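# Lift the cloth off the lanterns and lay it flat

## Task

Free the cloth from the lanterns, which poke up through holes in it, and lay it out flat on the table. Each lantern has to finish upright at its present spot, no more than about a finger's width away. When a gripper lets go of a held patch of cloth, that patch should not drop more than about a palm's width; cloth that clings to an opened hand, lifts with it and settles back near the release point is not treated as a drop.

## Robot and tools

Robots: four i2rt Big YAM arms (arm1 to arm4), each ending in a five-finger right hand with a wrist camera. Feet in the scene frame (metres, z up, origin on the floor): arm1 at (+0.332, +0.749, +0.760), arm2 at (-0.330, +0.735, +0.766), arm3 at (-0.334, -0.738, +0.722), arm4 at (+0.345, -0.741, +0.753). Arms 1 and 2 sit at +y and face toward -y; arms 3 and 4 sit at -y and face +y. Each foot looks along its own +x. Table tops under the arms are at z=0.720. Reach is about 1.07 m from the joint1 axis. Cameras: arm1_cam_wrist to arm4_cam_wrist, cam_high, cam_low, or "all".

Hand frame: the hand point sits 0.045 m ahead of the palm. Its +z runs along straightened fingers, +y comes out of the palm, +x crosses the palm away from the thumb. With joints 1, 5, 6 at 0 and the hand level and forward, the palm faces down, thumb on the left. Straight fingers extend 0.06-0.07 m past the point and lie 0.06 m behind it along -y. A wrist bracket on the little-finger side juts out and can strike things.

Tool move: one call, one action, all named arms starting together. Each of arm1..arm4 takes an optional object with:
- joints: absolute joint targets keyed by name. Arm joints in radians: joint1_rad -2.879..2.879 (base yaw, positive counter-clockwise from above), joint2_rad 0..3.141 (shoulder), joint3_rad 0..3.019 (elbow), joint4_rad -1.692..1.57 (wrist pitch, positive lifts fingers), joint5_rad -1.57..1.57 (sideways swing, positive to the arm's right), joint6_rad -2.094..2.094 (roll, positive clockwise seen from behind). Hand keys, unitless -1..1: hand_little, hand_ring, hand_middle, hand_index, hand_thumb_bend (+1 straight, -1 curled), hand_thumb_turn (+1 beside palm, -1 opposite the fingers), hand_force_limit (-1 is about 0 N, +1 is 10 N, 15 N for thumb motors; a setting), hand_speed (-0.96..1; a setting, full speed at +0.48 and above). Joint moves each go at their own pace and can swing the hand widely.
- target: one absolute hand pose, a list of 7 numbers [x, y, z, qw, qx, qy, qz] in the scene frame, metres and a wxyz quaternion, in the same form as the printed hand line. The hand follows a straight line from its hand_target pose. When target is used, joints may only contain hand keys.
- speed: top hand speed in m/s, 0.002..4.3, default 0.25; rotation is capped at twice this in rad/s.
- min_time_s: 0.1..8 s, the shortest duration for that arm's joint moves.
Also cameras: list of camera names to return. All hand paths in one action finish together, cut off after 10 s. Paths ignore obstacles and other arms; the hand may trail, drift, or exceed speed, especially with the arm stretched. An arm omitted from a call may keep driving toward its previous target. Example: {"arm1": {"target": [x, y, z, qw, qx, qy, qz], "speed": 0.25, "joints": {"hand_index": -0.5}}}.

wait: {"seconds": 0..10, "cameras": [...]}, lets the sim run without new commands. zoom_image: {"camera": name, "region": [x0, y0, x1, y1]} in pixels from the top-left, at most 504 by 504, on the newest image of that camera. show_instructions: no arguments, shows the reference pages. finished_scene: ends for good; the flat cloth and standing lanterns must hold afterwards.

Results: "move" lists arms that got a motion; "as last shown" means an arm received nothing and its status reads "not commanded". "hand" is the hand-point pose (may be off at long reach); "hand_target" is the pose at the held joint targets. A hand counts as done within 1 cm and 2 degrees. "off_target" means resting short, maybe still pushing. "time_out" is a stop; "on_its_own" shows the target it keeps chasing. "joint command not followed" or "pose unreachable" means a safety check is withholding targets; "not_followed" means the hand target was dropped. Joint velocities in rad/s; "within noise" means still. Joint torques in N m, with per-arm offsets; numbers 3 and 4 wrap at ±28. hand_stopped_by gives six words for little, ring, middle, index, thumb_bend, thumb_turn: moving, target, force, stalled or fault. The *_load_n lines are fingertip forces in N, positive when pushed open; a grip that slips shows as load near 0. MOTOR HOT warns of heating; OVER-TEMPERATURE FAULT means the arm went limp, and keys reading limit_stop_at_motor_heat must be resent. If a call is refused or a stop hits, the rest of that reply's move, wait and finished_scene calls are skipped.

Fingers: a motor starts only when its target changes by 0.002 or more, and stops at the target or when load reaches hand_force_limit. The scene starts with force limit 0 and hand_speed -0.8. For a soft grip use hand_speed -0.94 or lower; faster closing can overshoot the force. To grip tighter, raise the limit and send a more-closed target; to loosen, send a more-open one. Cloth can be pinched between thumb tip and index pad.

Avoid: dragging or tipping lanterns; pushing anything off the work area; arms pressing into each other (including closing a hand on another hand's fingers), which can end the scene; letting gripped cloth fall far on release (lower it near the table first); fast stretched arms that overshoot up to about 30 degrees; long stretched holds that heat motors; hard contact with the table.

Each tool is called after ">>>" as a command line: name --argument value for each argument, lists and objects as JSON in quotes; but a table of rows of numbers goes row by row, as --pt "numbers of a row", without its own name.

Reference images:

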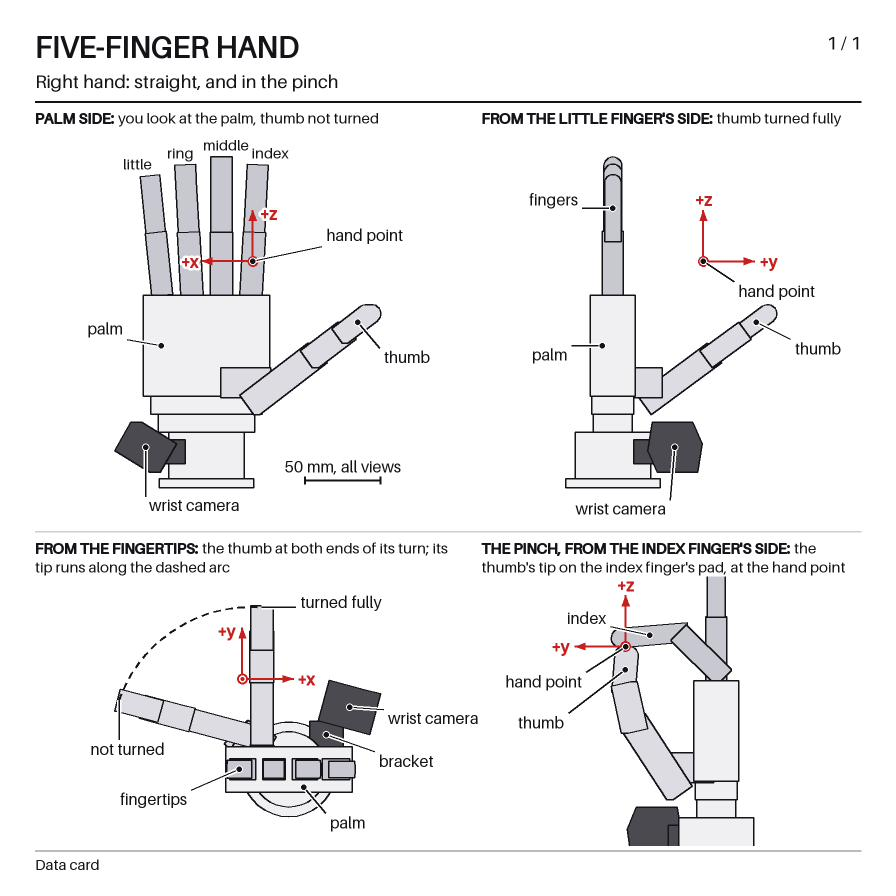

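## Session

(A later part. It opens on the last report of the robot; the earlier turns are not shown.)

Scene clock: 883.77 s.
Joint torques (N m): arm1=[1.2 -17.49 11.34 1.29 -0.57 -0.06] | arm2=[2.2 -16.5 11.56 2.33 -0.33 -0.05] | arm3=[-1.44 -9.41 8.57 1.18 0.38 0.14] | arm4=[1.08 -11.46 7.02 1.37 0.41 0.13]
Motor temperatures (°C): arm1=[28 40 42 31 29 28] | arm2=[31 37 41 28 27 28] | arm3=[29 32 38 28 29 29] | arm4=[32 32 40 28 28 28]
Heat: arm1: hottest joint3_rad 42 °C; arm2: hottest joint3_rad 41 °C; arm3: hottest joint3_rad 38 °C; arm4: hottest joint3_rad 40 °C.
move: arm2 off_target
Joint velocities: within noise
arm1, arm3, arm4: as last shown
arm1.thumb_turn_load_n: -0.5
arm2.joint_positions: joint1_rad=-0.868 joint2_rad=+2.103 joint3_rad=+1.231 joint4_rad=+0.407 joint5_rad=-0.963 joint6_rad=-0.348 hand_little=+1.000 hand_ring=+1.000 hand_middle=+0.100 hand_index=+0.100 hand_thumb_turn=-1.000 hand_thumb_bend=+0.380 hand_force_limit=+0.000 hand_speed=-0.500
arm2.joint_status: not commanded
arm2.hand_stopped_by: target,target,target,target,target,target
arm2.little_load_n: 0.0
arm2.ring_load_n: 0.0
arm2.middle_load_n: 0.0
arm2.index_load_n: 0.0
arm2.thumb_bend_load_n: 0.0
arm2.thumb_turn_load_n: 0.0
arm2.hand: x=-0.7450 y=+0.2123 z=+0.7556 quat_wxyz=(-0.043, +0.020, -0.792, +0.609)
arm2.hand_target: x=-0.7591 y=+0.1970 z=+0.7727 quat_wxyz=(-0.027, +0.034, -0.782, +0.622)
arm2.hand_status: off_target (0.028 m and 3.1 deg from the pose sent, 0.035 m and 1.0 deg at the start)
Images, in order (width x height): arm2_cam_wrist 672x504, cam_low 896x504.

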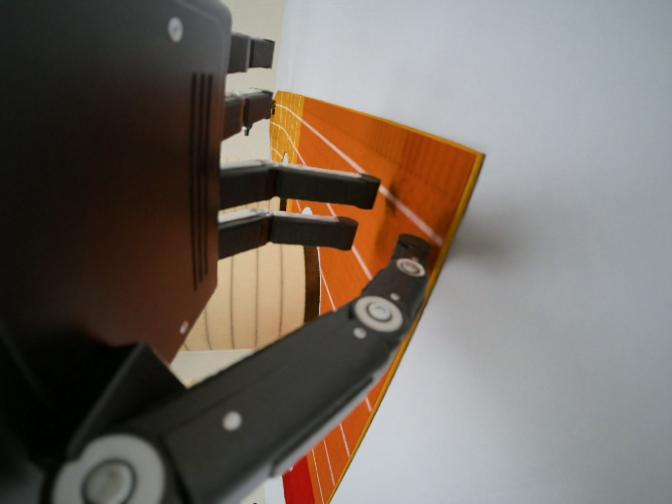

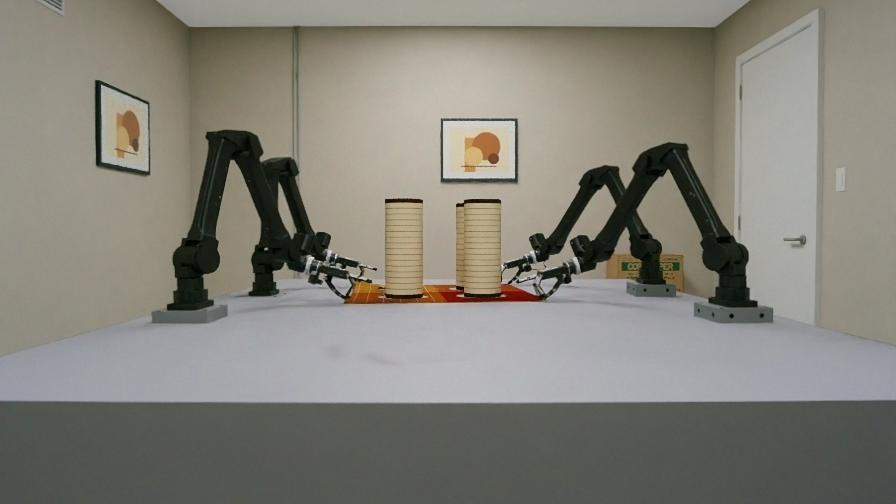

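>>> move --arm2 '{"target": [-0.778, 0.196, 0.778, 0.0272, -0.0341, 0.7819, -0.6220], "speed": 0.1}'

>>> move --arm2 '{"target": [-0.768, 0.205, 0.724, 0.0272, -0.0341, 0.7819, -0.6220], "speed": 0.08}' --cameras '["arm2_cam_wrist", "cam_low"]'

>>> zoom_image --camera "cam_low" --region '[480, 255, 540, 295]'

>>> zoom_image --camera "arm2_cam_wrist" --region '[250, 120, 550, 320]'

Scene clock: 893.10 s.
Joint torques (N m): arm1=[0.91 -17.2 11.51 1.29 -0.62 -0.04] | arm2=[1.26 -16.5 11.74 1.18 -0.47 -0.17] | arm3=[-1.44 -9.17 8.57 1.2 0.38 0.15] | arm4=[1.26 -11.46 7.02 1.39 0.41 0.13]
Motor temperatures (°C): arm1=[28 40 43 31 29 28] | arm2=[31 37 42 28 27 28] | arm3=[29 32 38 28 29 29] | arm4=[32 32 40 28 28 28]
Heat: arm1: hottest joint3_rad 43 °C; arm2: hottest joint3_rad 42 °C; arm3: hottest joint3_rad 38 °C; arm4: hottest joint3_rad 40 °C.
move: arm2 off_target
Joint velocities: within noise
arm1, arm3, arm4: as last shown
arm1.index_load_n: 6.5
arm2.joint_positions: joint1_rad=-0.871 joint2_rad=+2.113 joint3_rad=+1.286 joint4_rad=+0.388 joint5_rad=-0.975 joint6_rad=-0.348 hand_little=+1.000 hand_ring=+1.000 hand_middle=+0.100 hand_index=+0.100 hand_thumb_turn=-1.000 hand_thumb_bend=+0.380 hand_force_limit=+0.000 hand_speed=-0.500
arm2.joint_status: not commanded
arm2.hand_stopped_by: target,target,target,target,target,target
arm2.little_load_n: 0.0
arm2.ring_load_n: 0.0
arm2.middle_load_n: 0.0
arm2.index_load_n: 0.0
arm2.thumb_bend_load_n: 0.0
arm2.thumb_turn_load_n: 0.0
arm2.hand: x=-0.7596 y=+0.2015 z=+0.7687 quat_wxyz=(-0.039, +0.029, -0.786, +0.616)
arm2.hand_target: x=-0.7774 y=+0.1966 z=+0.7783 quat_wxyz=(-0.027, +0.034, -0.782, +0.622)
arm2.hand_status: off_target (0.021 m and 1.6 deg from the pose sent, 0.043 m and 3.1 deg at the start)
arm3.middle_load_n: 5.5
pictures: none

Scene clock: 894.30 s.
Joint torques (N m): arm1=[0.73 -17.32 11.55 1.35 -0.61 -0.03] | arm2=[1.03 -14.56 7.69 1.92 0.01 -0.21] | arm3=[-1.49 -9.17 8.58 1.16 0.36 0.14] | arm4=[1.26 -11.46 6.99 1.36 0.4 0.13]
Motor temperatures (°C): arm1=[28 40 43 31 29 28] | arm2=[31 37 42 28 27 28] | arm3=[29 32 38 28 29 29] | arm4=[32 32 40 28 28 28]
Heat: arm1: hottest joint3_rad 43 °C; arm2: hottest joint3_rad 42 °C; arm3: hottest joint3_rad 38 °C; arm4: hottest joint3_rad 40 °C.
move: arm2 off_target
Joint velocities: within noise
arm1, arm3, arm4: as last shown
arm1.joint_positions: joint1_rad=-1.108 joint2_rad=+2.104 joint3_rad=+1.242 joint4_rad=+0.327 joint5_rad=-1.108 joint6_rad=-0.461 hand_little=+1.000 hand_ring=+1.000 hand_middle=-0.267 hand_index=-0.453 hand_thumb_turn=-1.000 hand_thumb_bend=+0.332 hand_force_limit=+0.200 hand_speed=-0.900
arm1.index_load_n: 6.0
arm1.hand: x=-0.1300 y=+0.2941 z=+0.7498 quat_wxyz=(-0.040, +0.030, -0.785, +0.617)
arm2.joint_positions: joint1_rad=-0.873 joint2_rad=+2.167 joint3_rad=+1.286 joint4_rad=+0.492 joint5_rad=-0.990 joint6_rad=-0.347 hand_little=+1.000 hand_ring=+1.000 hand_middle=+0.100 hand_index=+0.100 hand_thumb_turn=-1.000 hand_thumb_bend=+0.379 hand_force_limit=+0.000 hand_speed=-0.500
arm2.joint_status: not commanded
arm2.hand_stopped_by: target,target,target,target,target,target
arm2.little_load_n: 0.0
arm2.ring_load_n: 0.0
arm2.middle_load_n: 0.0
arm2.index_load_n: 0.0
arm2.thumb_bend_load_n: -3.5
arm2.thumb_turn_load_n: 1.0
arm2.hand: x=-0.7634 y=+0.1990 z=+0.7488 quat_wxyz=(-0.027, +0.045, -0.776, +0.629)
arm2.hand_target: x=-0.7672 y=+0.2057 z=+0.7245 quat_wxyz=(-0.027, +0.034, -0.782, +0.622)
arm2.hand_status: off_target (0.026 m and 1.7 deg from the pose sent, 0.046 m and 1.6 deg at the start)
arm3.joint_positions: joint1_rad=+1.204 joint2_rad=+1.618 joint3_rad=+0.562 joint4_rad=+0.589 joint5_rad=+1.040 joint6_rad=+0.334 hand_little=+1.000 hand_ring=+1.000 hand_middle=-0.288 hand_index=-0.411 hand_thumb_turn=-1.000 hand_thumb_bend=+0.292 hand_force_limit=+0.000 hand_speed=-0.900
arm3.middle_load_n: 6.0
arm4.thumb_bend_load_n: 2.5
Images, in order (width x height): arm2_cam_wrist 672x504, cam_low 896x504.

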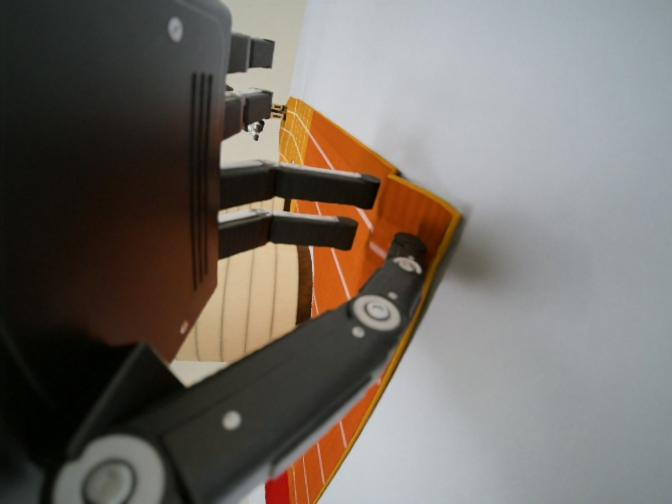

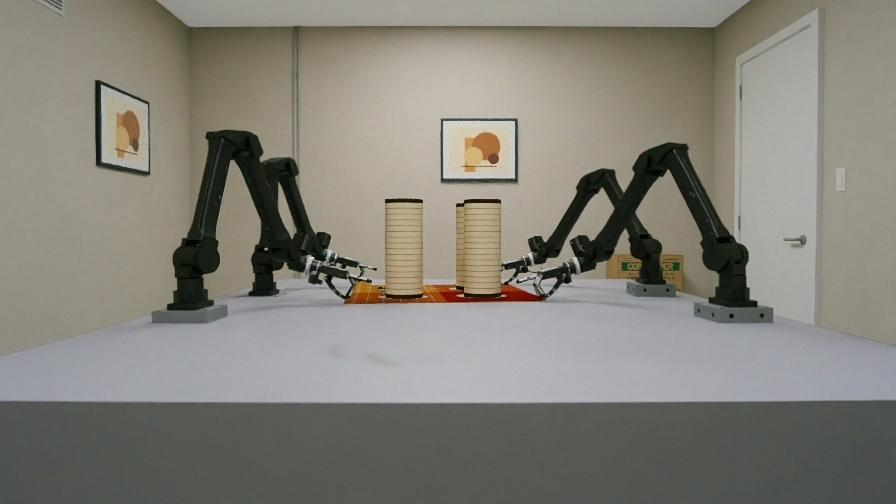

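Scaled by 8.400 from the camera's image (finer frame: 1280x720).

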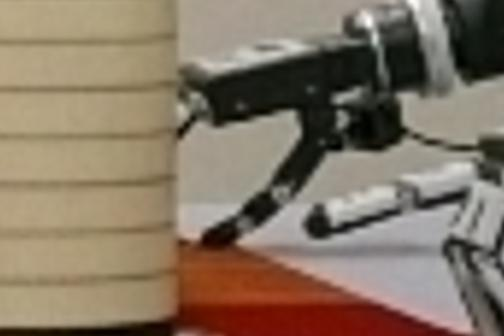

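Scaled by 1.680 from the camera's image (finer frame: 960x720).

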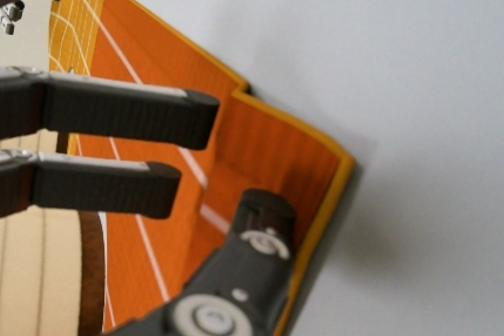

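>>> move --arm2 '{"target": [-0.768, 0.200, 0.720, 0.0272, -0.0341, 0.7819, -0.6220], "speed": 0.02, "joints": {"hand_index": -0.32, "hand_middle": -0.35, "hand_speed": -0.88, "hand_force_limit": -0.2}}' --cameras '["arm2_cam_wrist"]'

>>> zoom_image --camera "arm2_cam_wrist" --region '[250, 120, 550, 320]'

Scene clock: 899.60 s.
Joint torques (N m): arm1=[0.26 -17.03 11.47 1.36 -0.63 -0.02] | arm2=[1.44 -13.86 8.5 1.61 0.17 -0.25] | arm3=[-1.26 -9.11 8.57 1.09 0.37 0.1] | arm4=[1.2 -11.46 6.98 1.37 0.41 0.13]
Motor temperatures (°C): arm1=[28 40 43 31 29 28] | arm2=[31 37 42 28 27 28] | arm3=[29 32 38 28 29 29] | arm4=[32 32 40 28 28 28]
Heat: arm1: hottest joint3_rad 43 °C; arm2: hottest joint3_rad 42 °C; arm3: hottest joint3_rad 38 °C; arm4: hottest joint3_rad 40 °C.
move: arm2 off_target
Joint velocities: within noise
arm1, arm3, arm4: as last shown
arm1.middle_load_n: 0.0
arm2.joint_positions: joint1_rad=-0.873 joint2_rad=+2.170 joint3_rad=+1.286 joint4_rad=+0.507 joint5_rad=-0.987 joint6_rad=-0.339 hand_little=+1.000 hand_ring=+1.000 hand_middle=-0.310 hand_index=-0.320 hand_thumb_turn=-1.000 hand_thumb_bend=+0.380 hand_force_limit=-0.200 hand_speed=-0.880
arm2.joint_status: hand_middle off_target (ended at -0.310, target -0.350); the others done
arm2.hand_stopped_by: target,target,force,target,target,target
arm2.little_load_n: 0.0
arm2.ring_load_n: 0.0
arm2.middle_load_n: 5.0
arm2.index_load_n: 0.0
arm2.thumb_bend_load_n: 0.0
arm2.thumb_turn_load_n: 1.5
arm2.hand: x=-0.7645 y=+0.1980 z=+0.7490 quat_wxyz=(-0.025, +0.044, -0.774, +0.631)
arm2.hand_target: x=-0.7670 y=+0.2011 z=+0.7207 quat_wxyz=(-0.027, +0.034, -0.782, +0.622)
arm2.hand_status: off_target (0.029 m and 1.8 deg from the pose sent, 0.029 m and 1.7 deg at the start)
arm3.joint_positions: joint1_rad=+1.204 joint2_rad=+1.618 joint3_rad=+0.562 joint4_rad=+0.589 joint5_rad=+1.040 joint6_rad=+0.335 hand_little=+1.000 hand_ring=+1.000 hand_middle=-0.288 hand_index=-0.411 hand_thumb_turn=-1.000 hand_thumb_bend=+0.292 hand_force_limit=+0.000 hand_speed=-0.900
arm3.index_load_n: 4.0
arm3.hand: x=-0.7060 y=-0.4226 z=+0.7546 quat_wxyz=(-0.619, +0.783, +0.060, -0.001)
arm4.thumb_bend_load_n: 3.0
Images, in order (width x height): arm2_cam_wrist 672x504.

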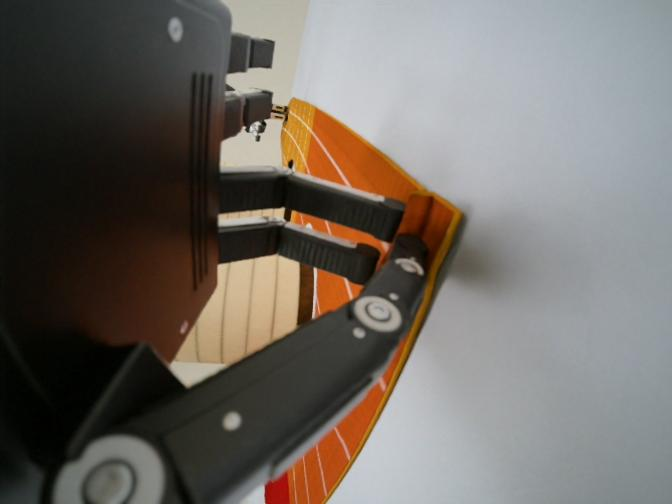

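Scaled by 1.680 from the camera's image (finer frame: 960x720).

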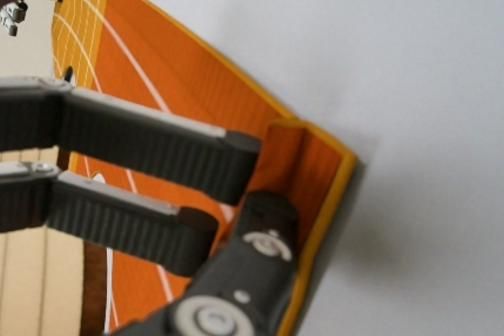

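>>> move --arm2 '{"joints": {"hand_thumb_bend": 0.15, "hand_speed": -0.85, "hand_force_limit": -0.3}}'

>>> move --arm2 '{"joints": {"hand_index": -0.45, "hand_speed": -0.9, "hand_force_limit": 0.0}}' --cameras '["arm2_cam_wrist"]'

>>> zoom_image --camera "arm2_cam_wrist" --region '[250, 120, 550, 320]'

Scene clock: 904.47 s.
Joint torques (N m): arm1=[0.15 -17.26 11.38 1.33 -0.62 -0.06] | arm2=[1.44 -13.98 8.47 1.61 0.11 -0.26] | arm3=[-1.49 -9.35 8.55 1.14 0.37 0.11] | arm4=[1.2 -11.4 7.01 1.36 0.4 0.13]
Motor temperatures (°C): arm1=[28 40 43 31 29 28] | arm2=[31 36 42 27 27 28] | arm3=[29 32 38 28 29 29] | arm4=[32 32 40 28 28 28]
Heat: arm1: hottest joint3_rad 43 °C; arm2: hottest joint3_rad 42 °C; arm3: hottest joint3_rad 38 °C; arm4: hottest joint3_rad 40 °C.
move: arm2 off_target
Joint velocities: within noise
arm1, arm3, arm4: as last shown
arm1.middle_load_n: 0.5
arm2.joint_positions: joint1_rad=-0.873 joint2_rad=+2.171 joint3_rad=+1.286 joint4_rad=+0.507 joint5_rad=-0.986 joint6_rad=-0.339 hand_little=+1.000 hand_ring=+1.000 hand_middle=-0.310 hand_index=-0.320 hand_thumb_turn=-1.000 hand_thumb_bend=+0.320 hand_force_limit=-0.300 hand_speed=-0.850
arm2.joint_status: hand_thumb_bend off_target (ended at +0.320, target +0.150); the others done
arm2.hand_stopped_by: target,target,force,target,force,target
arm2.little_load_n: 0.0
arm2.ring_load_n: 0.0
arm2.middle_load_n: 8.5
arm2.index_load_n: 0.0
arm2.thumb_bend_load_n: 6.0
arm2.thumb_turn_load_n: 2.5
arm2.hand: x=-0.7647 y=+0.1981 z=+0.7482 quat_wxyz=(-0.025, +0.044, -0.774, +0.631)
arm2.hand_target: x=-0.7670 y=+0.2011 z=+0.7208 quat_wxyz=(-0.027, +0.034, -0.782, +0.622)
arm2.hand_status: not commanded
arm3.middle_load_n: 6.5
arm3.index_load_n: 3.5
arm3.thumb_bend_load_n: 8.5
arm3.thumb_turn_load_n: -0.5
arm4.ring_load_n: -0.5
pictures: none

Scene clock: 905.30 s.
Joint torques (N m): arm1=[0.85 -17.32 11.56 1.2 -0.63 -0.04] | arm2=[1.44 -13.92 8.49 1.61 0.11 -0.25] | arm3=[-1.08 -9 8.53 1.18 0.36 0.11] | arm4=[1.26 -11.4 7.01 1.37 0.41 0.14]
Motor temperatures (°C): arm1=[28 40 43 31 29 28] | arm2=[31 36 42 27 27 28] | arm3=[29 32 38 28 29 29] | arm4=[32 32 40 28 28 28]
Heat: arm1: hottest joint3_rad 43 °C; arm2: hottest joint3_rad 42 °C; arm3: hottest joint3_rad 38 °C; arm4: hottest joint3_rad 40 °C.
move: arm2 done
Joint velocities: within noise
arm1.joint_positions: joint1_rad=-1.108 joint2_rad=+2.104 joint3_rad=+1.242 joint4_rad=+0.327 joint5_rad=-1.108 joint6_rad=-0.461 hand_little=+1.000 hand_ring=+1.000 hand_middle=-0.267 hand_index=-0.453 hand_thumb_turn=-1.000 hand_thumb_bend=+0.332 hand_force_limit=+0.200 hand_speed=-0.900
arm1.joint_status: not commanded
arm1.hand_stopped_by: target,target,force,force,target,target
arm1.little_load_n: -0.5
arm1.ring_load_n: 0.0
arm1.middle_load_n: 0.0
arm1.index_load_n: 6.0
arm1.thumb_bend_load_n: 6.5
arm1.thumb_turn_load_n: 0.0
arm1.hand: x=-0.1300 y=+0.2941 z=+0.7498 quat_wxyz=(-0.040, +0.030, -0.785, +0.617)
arm1.hand_target: x=-0.1494 y=+0.2926 z=+0.7573 quat_wxyz=(-0.027, +0.034, -0.782, +0.622)
arm1.hand_status: not commanded
arm2.joint_positions: joint1_rad=-0.873 joint2_rad=+2.171 joint3_rad=+1.286 joint4_rad=+0.507 joint5_rad=-0.986 joint6_rad=-0.339 hand_little=+1.000 hand_ring=+1.000 hand_middle=-0.310 hand_index=-0.448 hand_thumb_turn=-1.000 hand_thumb_bend=+0.320 hand_force_limit=+0.000 hand_speed=-0.900
arm2.joint_status: all done
arm2.hand_stopped_by: target,target,force,force,force,target
arm2.little_load_n: 0.0
arm2.ring_load_n: 0.0
arm2.middle_load_n: 7.5
arm2.index_load_n: 5.5
arm2.thumb_bend_load_n: 7.5
arm2.thumb_turn_load_n: 2.0
arm2.hand: x=-0.7647 y=+0.1981 z=+0.7482 quat_wxyz=(-0.025, +0.044, -0.774, +0.631)
arm2.hand_target: x=-0.7670 y=+0.2011 z=+0.7208 quat_wxyz=(-0.027, +0.034, -0.782, +0.622)
arm2.hand_status: not commanded
arm3.joint_positions: joint1_rad=+1.204 joint2_rad=+1.618 joint3_rad=+0.562 joint4_rad=+0.589 joint5_rad=+1.040 joint6_rad=+0.335 hand_little=+1.000 hand_ring=+1.000 hand_middle=-0.288 hand_index=-0.411 hand_thumb_turn=-1.000 hand_thumb_bend=+0.292 hand_force_limit=+0.000 hand_speed=-0.900
arm3.joint_status: not commanded
arm3.hand_stopped_by: target,target,force,force,force,target
arm3.little_load_n: 0.0
arm3.ring_load_n: -0.5
arm3.middle_load_n: 6.5
arm3.index_load_n: 4.0
arm3.thumb_bend_load_n: 9.0
arm3.thumb_turn_load_n: 0.0
arm3.hand: x=-0.7060 y=-0.4226 z=+0.7546 quat_wxyz=(-0.619, +0.783, +0.060, -0.001)
arm3.hand_target: x=-0.7216 y=-0.4203 z=+0.7623 quat_wxyz=(-0.623, +0.781, +0.055, -0.011)
arm3.hand_status: not commanded
arm4.joint_positions: joint1_rad=+1.109 joint2_rad=+1.838 joint3_rad=+0.791 joint4_rad=+0.582 joint5_rad=+0.995 joint6_rad=+0.381 hand_little=+1.000 hand_ring=+1.000 hand_middle=-0.266 hand_index=-0.415 hand_thumb_turn=-1.000 hand_thumb_bend=+0.331 hand_force_limit=+0.200 hand_speed=-0.900
arm4.joint_status: not commanded
arm4.hand_stopped_by: target,target,force,force,target,target
arm4.little_load_n: 0.0
arm4.ring_load_n: 0.0
arm4.middle_load_n: 0.0
arm4.index_load_n: 6.0
arm4.thumb_bend_load_n: 3.0
arm4.thumb_turn_load_n: 0.0
arm4.hand: x=-0.0993 y=-0.3777 z=+0.7642 quat_wxyz=(-0.619, +0.784, +0.039, -0.018)
arm4.hand_target: x=-0.1146 y=-0.3765 z=+0.7702 quat_wxyz=(-0.622, +0.782, +0.034, -0.027)
arm4.hand_status: not commanded
Images, in order (width x height): arm2_cam_wrist 672x504.

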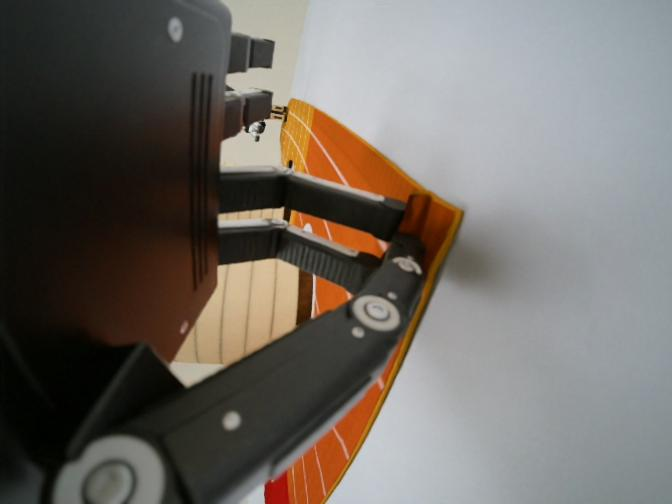

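Scaled by 1.680 from the camera's image (finer frame: 960x720).

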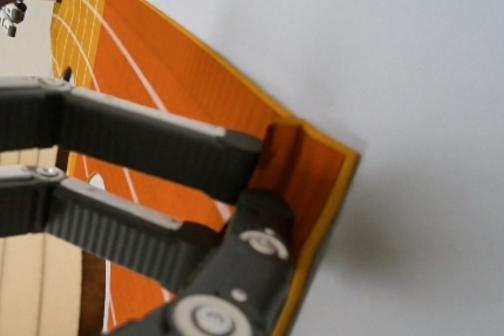

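>>> move --arm4 '{"joints": {"hand_thumb_bend": 0.22, "hand_speed": -0.9, "hand_force_limit": -0.1}}'

>>> move --arm1 '{"target": [-0.138, 0.296, 0.815, 0.0272, -0.0341, 0.7819, -0.6220], "speed": 0.06}' --arm2 '{"target": [-0.778, 0.200, 0.815, 0.0272, -0.0341, 0.7819, -0.6220], "speed": 0.06}' --arm3 '{"target": [-0.722, -0.428, 0.810, 0.6220, -0.7819, -0.0341, 0.0272], "speed": 0.06}' --arm4 '{"target": [-0.098, -0.384, 0.815, 0.6220, -0.7819, -0.0341, 0.0272], "speed": 0.06}' --cameras '["all"]'

>>> zoom_image --camera "cam_high" --region '[280, 190, 460, 370]'

>>> zoom_image --camera "cam_low" --region '[320, 190, 580, 330]'

Scene clock: 922.30 s.
Joint torques (N m): arm1=[1.08 -17.9 11.32 1.1 -0.64 0.01] | arm2=[1.49 -13.86 8.49 1.63 0.11 -0.25] | arm3=[-1.44 -9.23 8.57 1.13 0.38 0.11] | arm4=[1.2 -11.4 7.01 1.42 0.41 0.13]
Motor temperatures (°C): arm1=[28 40 43 31 29 28] | arm2=[31 36 42 27 27 28] | arm3=[29 32 39 28 29 29] | arm4=[32 32 40 28 28 28]
Heat: arm1: hottest joint3_rad 43 °C; arm2: hottest joint3_rad 42 °C; arm3: hottest joint3_rad 39 °C; arm4: hottest joint3_rad 40 °C.
move: arm4 off_target
Joint velocities: within noise
arm1, arm2, arm3: as last shown
arm1.little_load_n: 0.0
arm2.middle_load_n: 8.0
arm2.index_load_n: 5.0
arm3.ring_load_n: 0.0
arm3.index_load_n: 3.5
arm4.joint_positions: joint1_rad=+1.109 joint2_rad=+1.838 joint3_rad=+0.791 joint4_rad=+0.582 joint5_rad=+0.995 joint6_rad=+0.381 hand_little=+1.000 hand_ring=+1.000 hand_middle=-0.266 hand_index=-0.415 hand_thumb_turn=-1.000 hand_thumb_bend=+0.316 hand_force_limit=-0.100 hand_speed=-0.900
arm4.joint_status: hand_thumb_bend off_target (ended at +0.316, target +0.220); the others done
arm4.hand_stopped_by: target,target,force,force,force,target
arm4.little_load_n: 0.0
arm4.ring_load_n: 0.0
arm4.middle_load_n: 0.0
arm4.index_load_n: 7.5
arm4.thumb_bend_load_n: 7.0
arm4.thumb_turn_load_n: 0.0
arm4.hand: x=-0.0993 y=-0.3777 z=+0.7642 quat_wxyz=(-0.619, +0.784, +0.039, -0.018)
arm4.hand_target: x=-0.1146 y=-0.3765 z=+0.7702 quat_wxyz=(-0.622, +0.782, +0.034, -0.027)
arm4.hand_status: not commanded
pictures: none

Scene clock: 924.40 s.
Joint torques (N m): arm1=[1.38 -20.78 9.7 1.13 -0.52 0.01] | arm2=[0.91 -18.32 11.93 1.16 -0.47 -0.21] | arm3=[-1.26 -10.52 9.92 1.05 0.43 0.11] | arm4=[1.14 -13.04 5.01 1.35 0.34 0.12]
Motor temperatures (°C): arm1=[28 40 43 31 29 28] | arm2=[31 36 42 27 27 28] | arm3=[29 32 39 28 29 29] | arm4=[32 32 40 28 28 28]
Heat: arm1: hottest joint3_rad 43 °C; arm2: hottest joint3_rad 42 °C; arm3: hottest joint3_rad 39 °C; arm4: hottest joint3_rad 40 °C.
move: arm1 off_target; arm2 off_target; arm3 off_target; arm4 done
Joint velocities: within noise
arm1.joint_positions: joint1_rad=-1.108 joint2_rad=+2.018 joint3_rad=+1.242 joint4_rad=+0.229 joint5_rad=-1.108 joint6_rad=-0.461 hand_little=+1.000 hand_ring=+1.000 hand_middle=-0.267 hand_index=-0.453 hand_thumb_turn=-1.000 hand_thumb_bend=+0.332 hand_force_limit=+0.200 hand_speed=-0.900
arm1.joint_status: not commanded
arm1.hand_stopped_by: target,target,force,force,target,target
arm1.little_load_n: 0.0
arm1.ring_load_n: 0.0
arm1.middle_load_n: 0.0
arm1.index_load_n: 6.0
arm1.thumb_bend_load_n: 6.5
arm1.thumb_turn_load_n: 0.0
arm1.hand: x=-0.1267 y=+0.2956 z=+0.7916 quat_wxyz=(-0.044, +0.026, -0.787, +0.615)
arm1.hand_target: x=-0.1376 y=+0.2961 z=+0.8150 quat_wxyz=(-0.027, +0.034, -0.782, +0.622)
arm1.hand_status: off_target (0.026 m and 2.3 deg from the pose sent, 0.066 m and 1.6 deg at the start)
arm2.joint_positions: joint1_rad=-0.875 joint2_rad=+2.067 joint3_rad=+1.286 joint4_rad=+0.314 joint5_rad=-0.980 joint6_rad=-0.348 hand_little=+1.000 hand_ring=+1.000 hand_middle=-0.310 hand_index=-0.448 hand_thumb_turn=-1.000 hand_thumb_bend=+0.320 hand_force_limit=+0.000 hand_speed=-0.900
arm2.joint_status: not commanded
arm2.hand_stopped_by: target,target,force,force,force,target
arm2.little_load_n: 0.0
arm2.ring_load_n: 0.0
arm2.middle_load_n: 1.0
arm2.index_load_n: 6.0
arm2.thumb_bend_load_n: 7.0
arm2.thumb_turn_load_n: 1.0
arm2.hand: x=-0.7578 y=+0.2065 z=+0.7891 quat_wxyz=(-0.047, +0.022, -0.790, +0.611)
arm2.hand_target: x=-0.7771 y=+0.2008 z=+0.8154 quat_wxyz=(-0.027, +0.034, -0.782, +0.622)
arm2.hand_status: off_target (0.033 m and 3.1 deg from the pose sent, 0.068 m and 1.7 deg at the start)
arm3.joint_positions: joint1_rad=+1.220 joint2_rad=+1.487 joint3_rad=+0.572 joint4_rad=+0.404 joint5_rad=+1.055 joint6_rad=+0.402 hand_little=+1.000 hand_ring=+1.000 hand_middle=-0.288 hand_index=-0.411 hand_thumb_turn=-1.000 hand_thumb_bend=+0.292 hand_force_limit=+0.000 hand_speed=-0.900
arm3.joint_status: not commanded
arm3.hand_stopped_by: target,target,force,force,force,target
arm3.little_load_n: -0.5
arm3.ring_load_n: 0.0
arm3.middle_load_n: 6.0
arm3.index_load_n: 3.5
arm3.thumb_bend_load_n: 9.0
arm3.thumb_turn_load_n: 0.0
arm3.hand: x=-0.7025 y=-0.4314 z=+0.7877 quat_wxyz=(-0.613, +0.788, +0.048, -0.006)
arm3.hand_target: x=-0.7211 y=-0.4285 z=+0.8103 quat_wxyz=(-0.622, +0.782, +0.034, -0.027)
arm3.hand_status: off_target (0.030 m and 3.2 deg from the pose sent, 0.058 m and 4.3 deg at the start)
arm4.joint_positions: joint1_rad=+1.109 joint2_rad=+1.719 joint3_rad=+0.791 joint4_rad=+0.474 joint5_rad=+0.995 joint6_rad=+0.381 hand_little=+1.000 hand_ring=+1.000 hand_middle=-0.266 hand_index=-0.415 hand_thumb_turn=-1.000 hand_thumb_bend=+0.316 hand_force_limit=-0.100 hand_speed=-0.900
arm4.joint_status: not commanded
arm4.hand_stopped_by: target,target,force,force,force,target
arm4.little_load_n: 0.0
arm4.ring_load_n: 0.0
arm4.middle_load_n: 0.0
arm4.index_load_n: 7.5
arm4.thumb_bend_load_n: 7.0
arm4.thumb_turn_load_n: 0.0
arm4.hand: x=-0.0967 y=-0.3796 z=+0.8080 quat_wxyz=(-0.621, +0.782, +0.036, -0.021)
arm4.hand_target: x=-0.0980 y=-0.3840 z=+0.8148 quat_wxyz=(-0.622, +0.782, +0.034, -0.027)
arm4.hand_status: done (0.008 m and 0.7 deg from the pose sent, 0.051 m and 1.3 deg at the start)
pictures: arm1_cam_wrist, arm2_cam_wrist, arm3_cam_wrist, arm4_cam_wrist, cam_high, cam_low
Images, in order (width x height): arm1_cam_wrist 672x504, arm2_cam_wrist 672x504, arm3_cam_wrist 672x504, arm4_cam_wrist 672x504, cam_high 896x504, cam_low 896x504.

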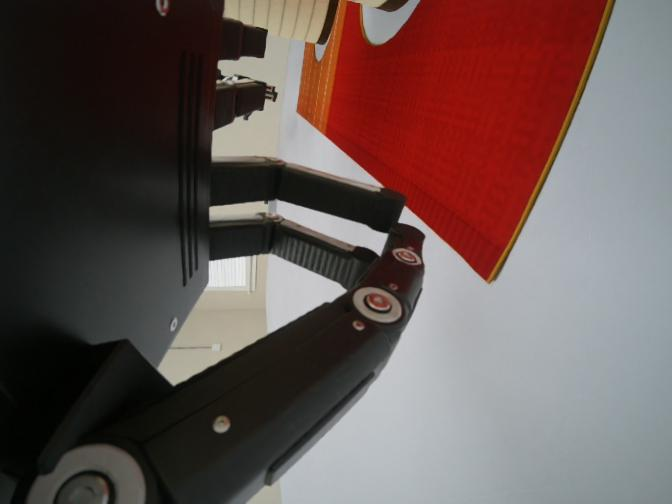

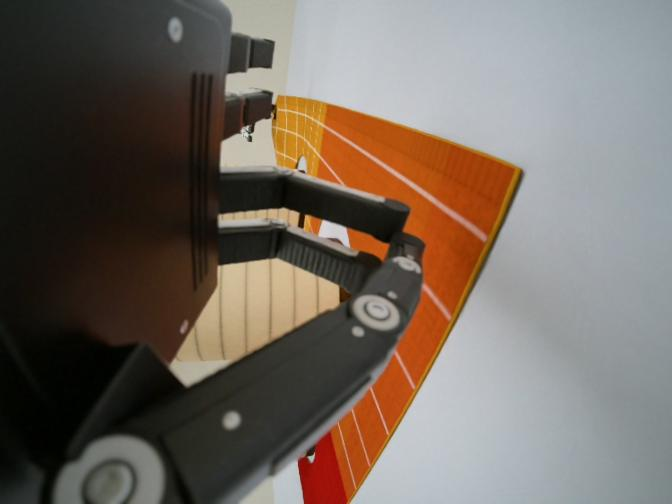

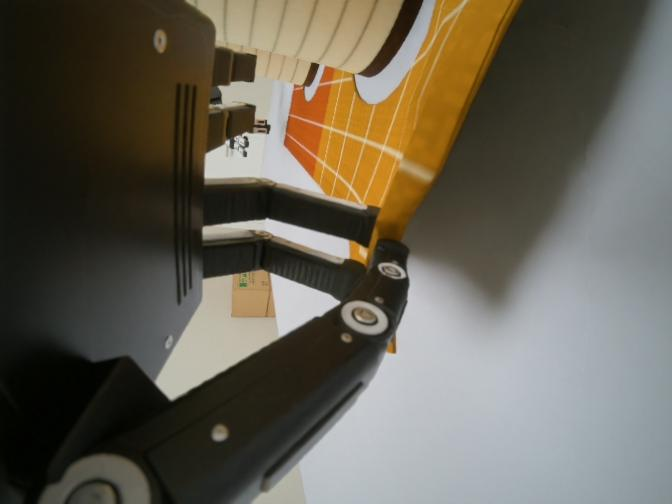

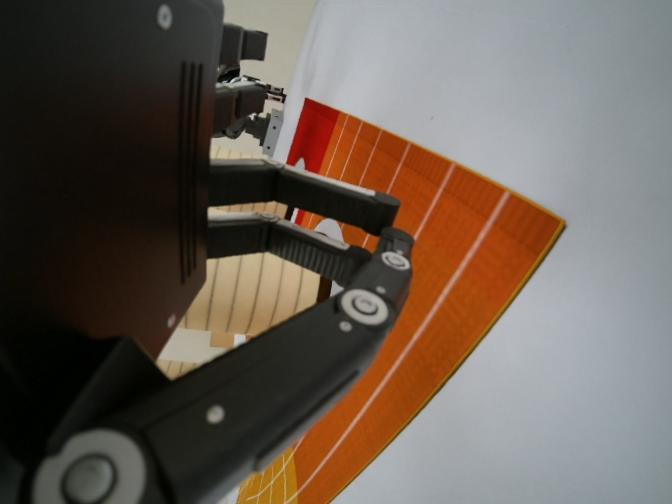

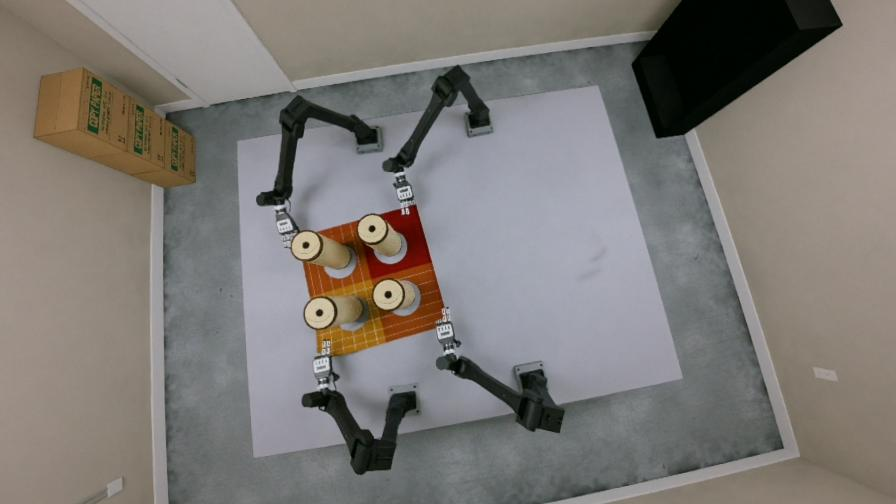

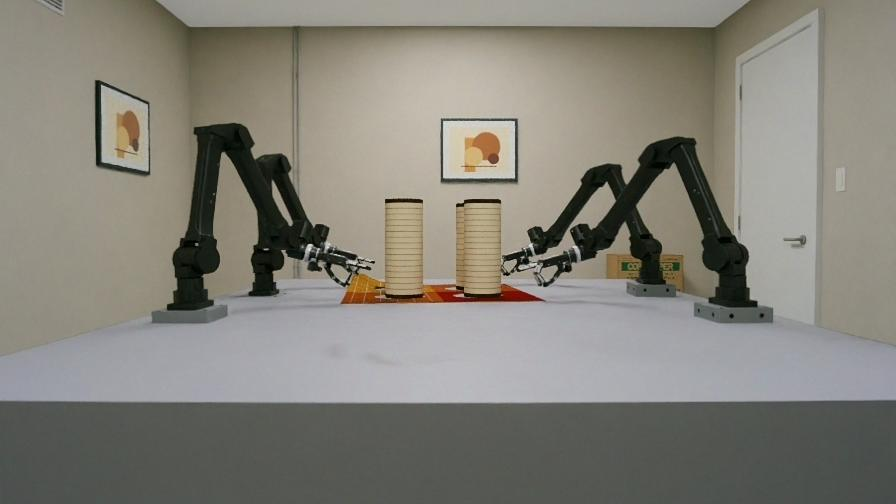

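Scaled by 2.800 from the camera's image (finer frame: 1280x720).

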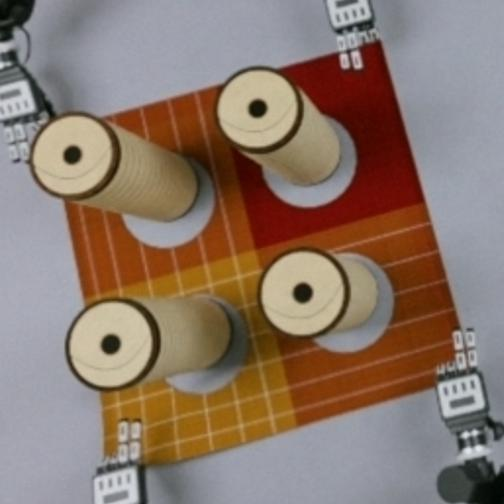

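Scaled by 1.938 from the camera's image (finer frame: 1280x720).

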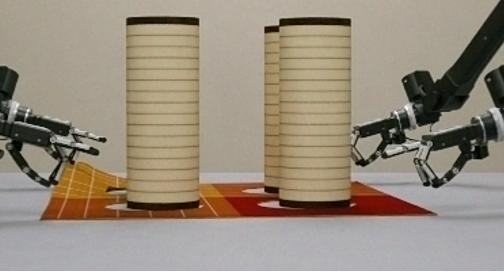

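>>> move --arm3 '{"target": [-0.716, -0.424, 0.768, 0.6225, -0.7807, -0.0546, 0.0109], "speed": 0.05}' --arm4 '{"target": [-0.085, -0.388, 0.805, 0.6220, -0.7819, -0.0341, 0.0272], "speed": 0.1, "joints": {"hand_index": 0.1, "hand_middle": 0.1, "hand_thumb_bend": 0.38, "hand_speed": -0.4}}' --arm1 '{"target": [-0.125, 0.310, 0.85, 0.0272, -0.0341, 0.7819, -0.6220], "speed": 0.1, "joints": {"hand_index": 0.1, "hand_middle": 0.1, "hand_thumb_bend": 0.38, "hand_speed": -0.4}}' --arm2 '{"target": [-0.760, 0.240, 0.85, 0.0272, -0.0341, 0.7819, -0.6220], "speed": 0.1, "joints": {"hand_index": 0.1, "hand_middle": 0.1, "hand_thumb_bend": 0.38, "hand_speed": -0.4}}'

>>> move --arm4 '{"target": [-0.087, -0.386, 0.785, 0.6220, -0.7819, -0.0341, 0.0272], "speed": 0.1}' --cameras '["arm4_cam_wrist", "arm3_cam_wrist", "cam_high", "cam_low"]'

>>> zoom_image --camera "cam_high" --region '[410, 290, 490, 350]'

>>> zoom_image --camera "cam_low" --region '[320, 260, 380, 310]'

>>> zoom_image --camera "cam_high" --region '[280, 190, 460, 370]'

Scene clock: 947.97 s.
Joint torques (N m): arm1=[-0.09 -19.37 8.47 1.14 -0.66 -0.06] | arm2=[1.03 -17.26 7.97 1.13 -0.46 -0.22] | arm3=[-2.37 -9.29 6.78 2.07 0.12 -0.07] | arm4=[0.67 -12.69 4.9 2.52 0.24 0.1]
Motor temperatures (°C): arm1=[28 43 42 31 29 28] | arm2=[31 36 44 27 27 28] | arm3=[29 32 39 28 29 29] | arm4=[32 32 40 28 28 28]
Heat: arm1: hottest joint2_rad 43 °C; arm2: hottest joint3_rad 44 °C; arm3: hottest joint3_rad 39 °C; arm4: hottest joint3_rad 40 °C.
move: arm1 off_target; arm2 done; arm3 done; arm4 off_target
Joint velocities: within noise
arm1.joint_positions: joint1_rad=-1.114 joint2_rad=+1.923 joint3_rad=+1.221 joint4_rad=+0.162 joint5_rad=-1.115 joint6_rad=-0.467 hand_little=+1.000 hand_ring=+1.000 hand_middle=+0.100 hand_index=+0.100 hand_thumb_turn=-1.000 hand_thumb_bend=+0.380 hand_force_limit=+0.200 hand_speed=-0.400
arm1.joint_status: all done
arm1.hand_stopped_by: target,target,target,target,target,target
arm1.little_load_n: 0.5
arm1.ring_load_n: 0.0
arm1.middle_load_n: 0.0
arm1.index_load_n: 0.0
arm1.thumb_bend_load_n: 0.0
arm1.thumb_turn_load_n: 0.0
arm1.hand: x=-0.1191 y=+0.3033 z=+0.8334 quat_wxyz=(-0.040, +0.030, -0.785, +0.618)
arm1.hand_target: x=-0.1249 y=+0.3098 z=+0.8498 quat_wxyz=(-0.027, +0.034, -0.782, +0.622)
arm1.hand_status: off_target (0.019 m and 1.7 deg from the pose sent, 0.060 m and 2.3 deg at the start)
arm2.joint_positions: joint1_rad=-0.914 joint2_rad=+1.935 joint3_rad=+1.231 joint4_rad=+0.264 joint5_rad=-1.014 joint6_rad=-0.377 hand_little=+1.000 hand_ring=+1.000 hand_middle=+0.100 hand_index=+0.100 hand_thumb_turn=-1.000 hand_thumb_bend=+0.380 hand_force_limit=+0.000 hand_speed=-0.400
arm2.joint_status: all done
arm2.hand_stopped_by: target,target,target,target,target,target
arm2.little_load_n: 0.0
arm2.ring_load_n: 0.0
arm2.middle_load_n: 0.0
arm2.index_load_n: 0.0
arm2.thumb_bend_load_n: 0.0
arm2.thumb_turn_load_n: 0.0
arm2.hand: x=-0.7588 y=+0.2341 z=+0.8450 quat_wxyz=(-0.030, +0.035, -0.781, +0.622)
arm2.hand_target: x=-0.7600 y=+0.2399 z=+0.8499 quat_wxyz=(-0.027, +0.034, -0.782, +0.622)
arm2.hand_status: done (0.008 m and 0.4 deg from the pose sent, 0.070 m and 3.2 deg at the start)
arm3.joint_positions: joint1_rad=+1.220 joint2_rad=+1.588 joint3_rad=+0.572 joint4_rad=+0.541 joint5_rad=+1.051 joint6_rad=+0.355 hand_little=+1.000 hand_ring=+1.000 hand_middle=-0.288 hand_index=-0.411 hand_thumb_turn=-1.000 hand_thumb_bend=+0.292 hand_force_limit=+0.000 hand_speed=-0.900
arm3.joint_status: not commanded
arm3.hand_stopped_by: target,target,force,force,force,target
arm3.little_load_n: 0.0
arm3.ring_load_n: -0.5
arm3.middle_load_n: 6.0
arm3.index_load_n: 3.5
arm3.thumb_bend_load_n: 9.0
arm3.thumb_turn_load_n: 0.0
arm3.hand: x=-0.7113 y=-0.4276 z=+0.7646 quat_wxyz=(-0.619, +0.783, +0.058, -0.006)
arm3.hand_target: x=-0.7159 y=-0.4241 z=+0.7680 quat_wxyz=(-0.622, +0.781, +0.055, -0.011)
arm3.hand_status: done (0.007 m and 0.9 deg from the pose sent, 0.025 m and 1.6 deg at the start)
arm4.joint_positions: joint1_rad=+1.109 joint2_rad=+1.719 joint3_rad=+0.745 joint4_rad=+0.487 joint5_rad=+0.994 joint6_rad=+0.381 hand_little=+1.000 hand_ring=+1.000 hand_middle=+0.100 hand_index=+0.100 hand_thumb_turn=-1.000 hand_thumb_bend=+0.380 hand_force_limit=-0.100 hand_speed=-0.400
arm4.joint_status: all done
arm4.hand_stopped_by: target,target,target,target,target,target
arm4.little_load_n: 0.0
arm4.ring_load_n: 0.0
arm4.middle_load_n: 0.0
arm4.index_load_n: 0.0
arm4.thumb_bend_load_n: 0.0
arm4.thumb_turn_load_n: 0.0
arm4.hand: x=-0.0795 y=-0.3877 z=+0.7916 quat_wxyz=(-0.615, +0.787, +0.045, -0.010)
arm4.hand_target: x=-0.0850 y=-0.3880 z=+0.8049 quat_wxyz=(-0.622, +0.782, +0.034, -0.027)
arm4.hand_status: off_target (0.014 m and 2.6 deg from the pose sent, 0.015 m and 0.7 deg at the start)
pictures: none

Scene clock: 949.03 s.
Joint torques (N m): arm1=[1.08 -19.43 8.62 1.43 -0.59 -0.03] | arm2=[1.08 -17.38 7.97 1.11 -0.46 -0.21] | arm3=[-2.43 -9.23 6.78 2.09 0.11 -0.06] | arm4=[0.62 -10.87 4.68 2.54 0.24 0.09]
Motor temperatures (°C): arm1=[28 43 42 31 29 28] | arm2=[31 36 44 27 27 28] | arm3=[29 32 39 28 29 29] | arm4=[32 32 40 28 28 28]
Heat: arm1: hottest joint2_rad 43 °C; arm2: hottest joint3_rad 44 °C; arm3: hottest joint3_rad 39 °C; arm4: hottest joint3_rad 40 °C.
move: arm4 done
Joint velocities: within noise
arm1, arm2, arm3: as last shown
arm1.little_load_n: -0.5
arm3.joint_positions: joint1_rad=+1.220 joint2_rad=+1.588 joint3_rad=+0.572 joint4_rad=+0.541 joint5_rad=+1.051 joint6_rad=+0.354 hand_little=+1.000 hand_ring=+1.000 hand_middle=-0.288 hand_index=-0.411 hand_thumb_turn=-1.000 hand_thumb_bend=+0.292 hand_force_limit=+0.000 hand_speed=-0.900
arm3.ring_load_n: 0.0
arm3.middle_load_n: 5.5
arm3.thumb_bend_load_n: 8.5
arm3.hand: x=-0.7112 y=-0.4276 z=+0.7646 quat_wxyz=(-0.619, +0.783, +0.058, -0.006)
arm4.joint_positions: joint1_rad=+1.109 joint2_rad=+1.754 joint3_rad=+0.745 joint4_rad=+0.546 joint5_rad=+0.993 joint6_rad=+0.381 hand_little=+1.000 hand_ring=+1.000 hand_middle=+0.100 hand_index=+0.100 hand_thumb_turn=-1.000 hand_thumb_bend=+0.380 hand_force_limit=-0.100 hand_speed=-0.400
arm4.joint_status: not commanded
arm4.hand_stopped_by: target,target,target,target,target,target
arm4.little_load_n: 0.0
arm4.ring_load_n: 0.0
arm4.middle_load_n: 0.0
arm4.index_load_n: 0.0
arm4.thumb_bend_load_n: 0.0
arm4.thumb_turn_load_n: 0.0
arm4.hand: x=-0.0843 y=-0.3855 z=+0.7844 quat_wxyz=(-0.619, +0.784, +0.039, -0.019)
arm4.hand_target: x=-0.0871 y=-0.3861 z=+0.7852 quat_wxyz=(-0.622, +0.782, +0.034, -0.027)
arm4.hand_status: done (0.003 m and 1.1 deg from the pose sent, 0.010 m and 2.6 deg at the start)
pictures: arm3_cam_wrist, arm4_cam_wrist, cam_high, cam_low
Images, in order (width x height): arm3_cam_wrist 672x504, arm4_cam_wrist 672x504, cam_high 896x504, cam_low 896x504.

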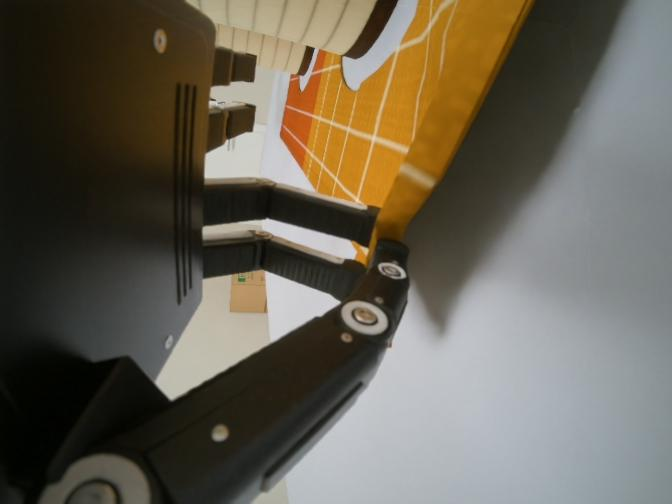

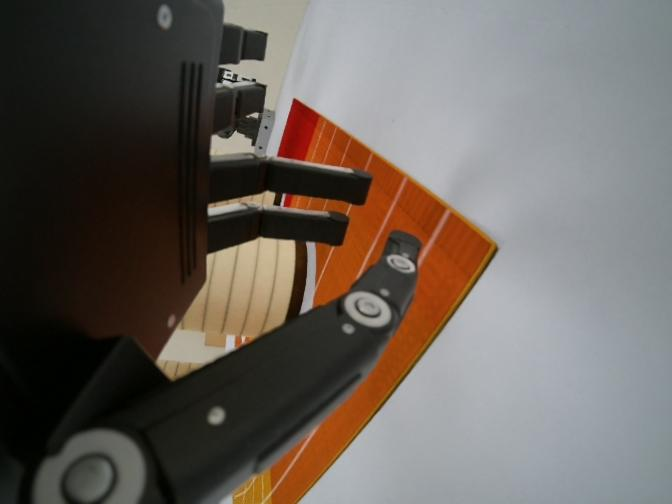

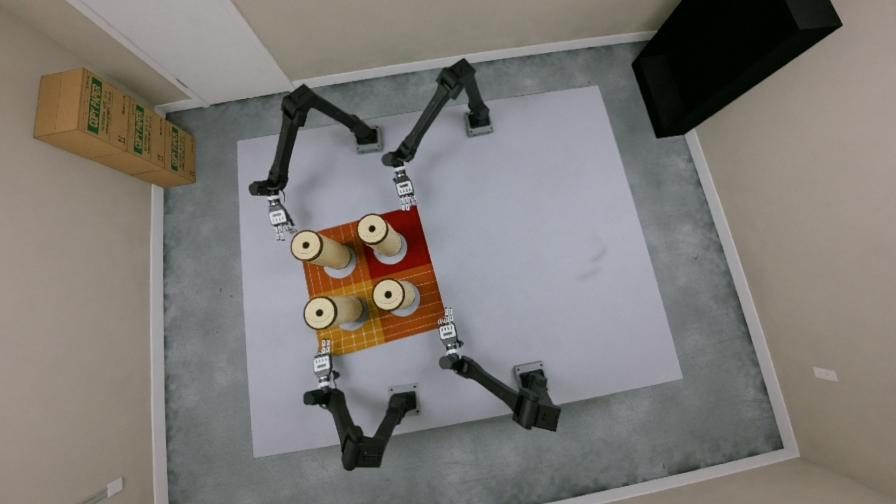

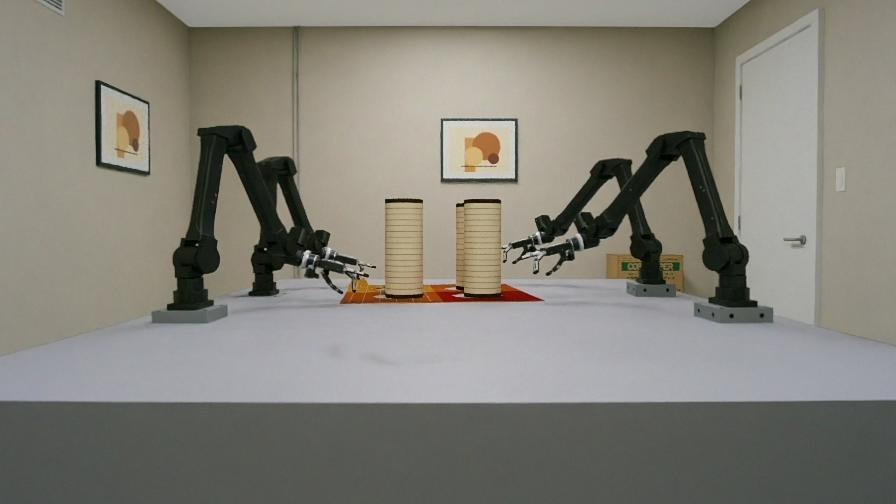

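Scaled by 6.300 from the camera's image (finer frame: 1280x720).

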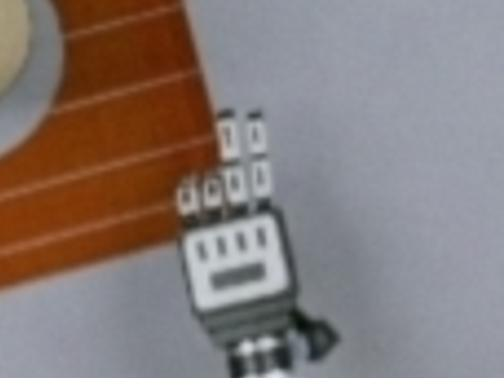

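Scaled by 8.400 from the camera's image (finer frame: 1280x720).

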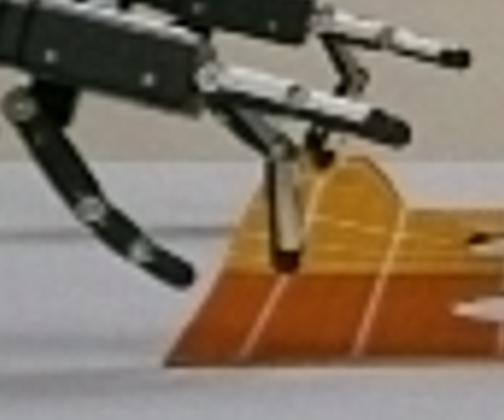

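Scaled by 2.800 from the camera's image (finer frame: 1280x720).

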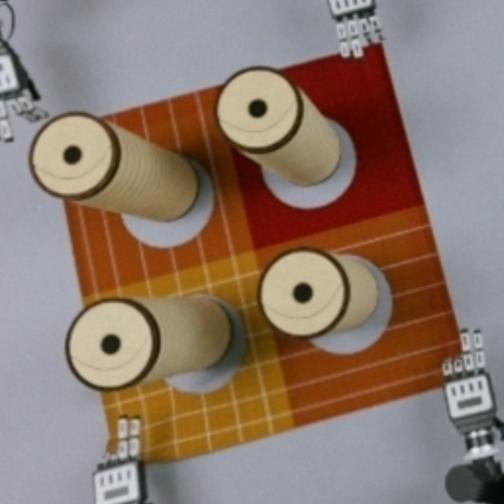

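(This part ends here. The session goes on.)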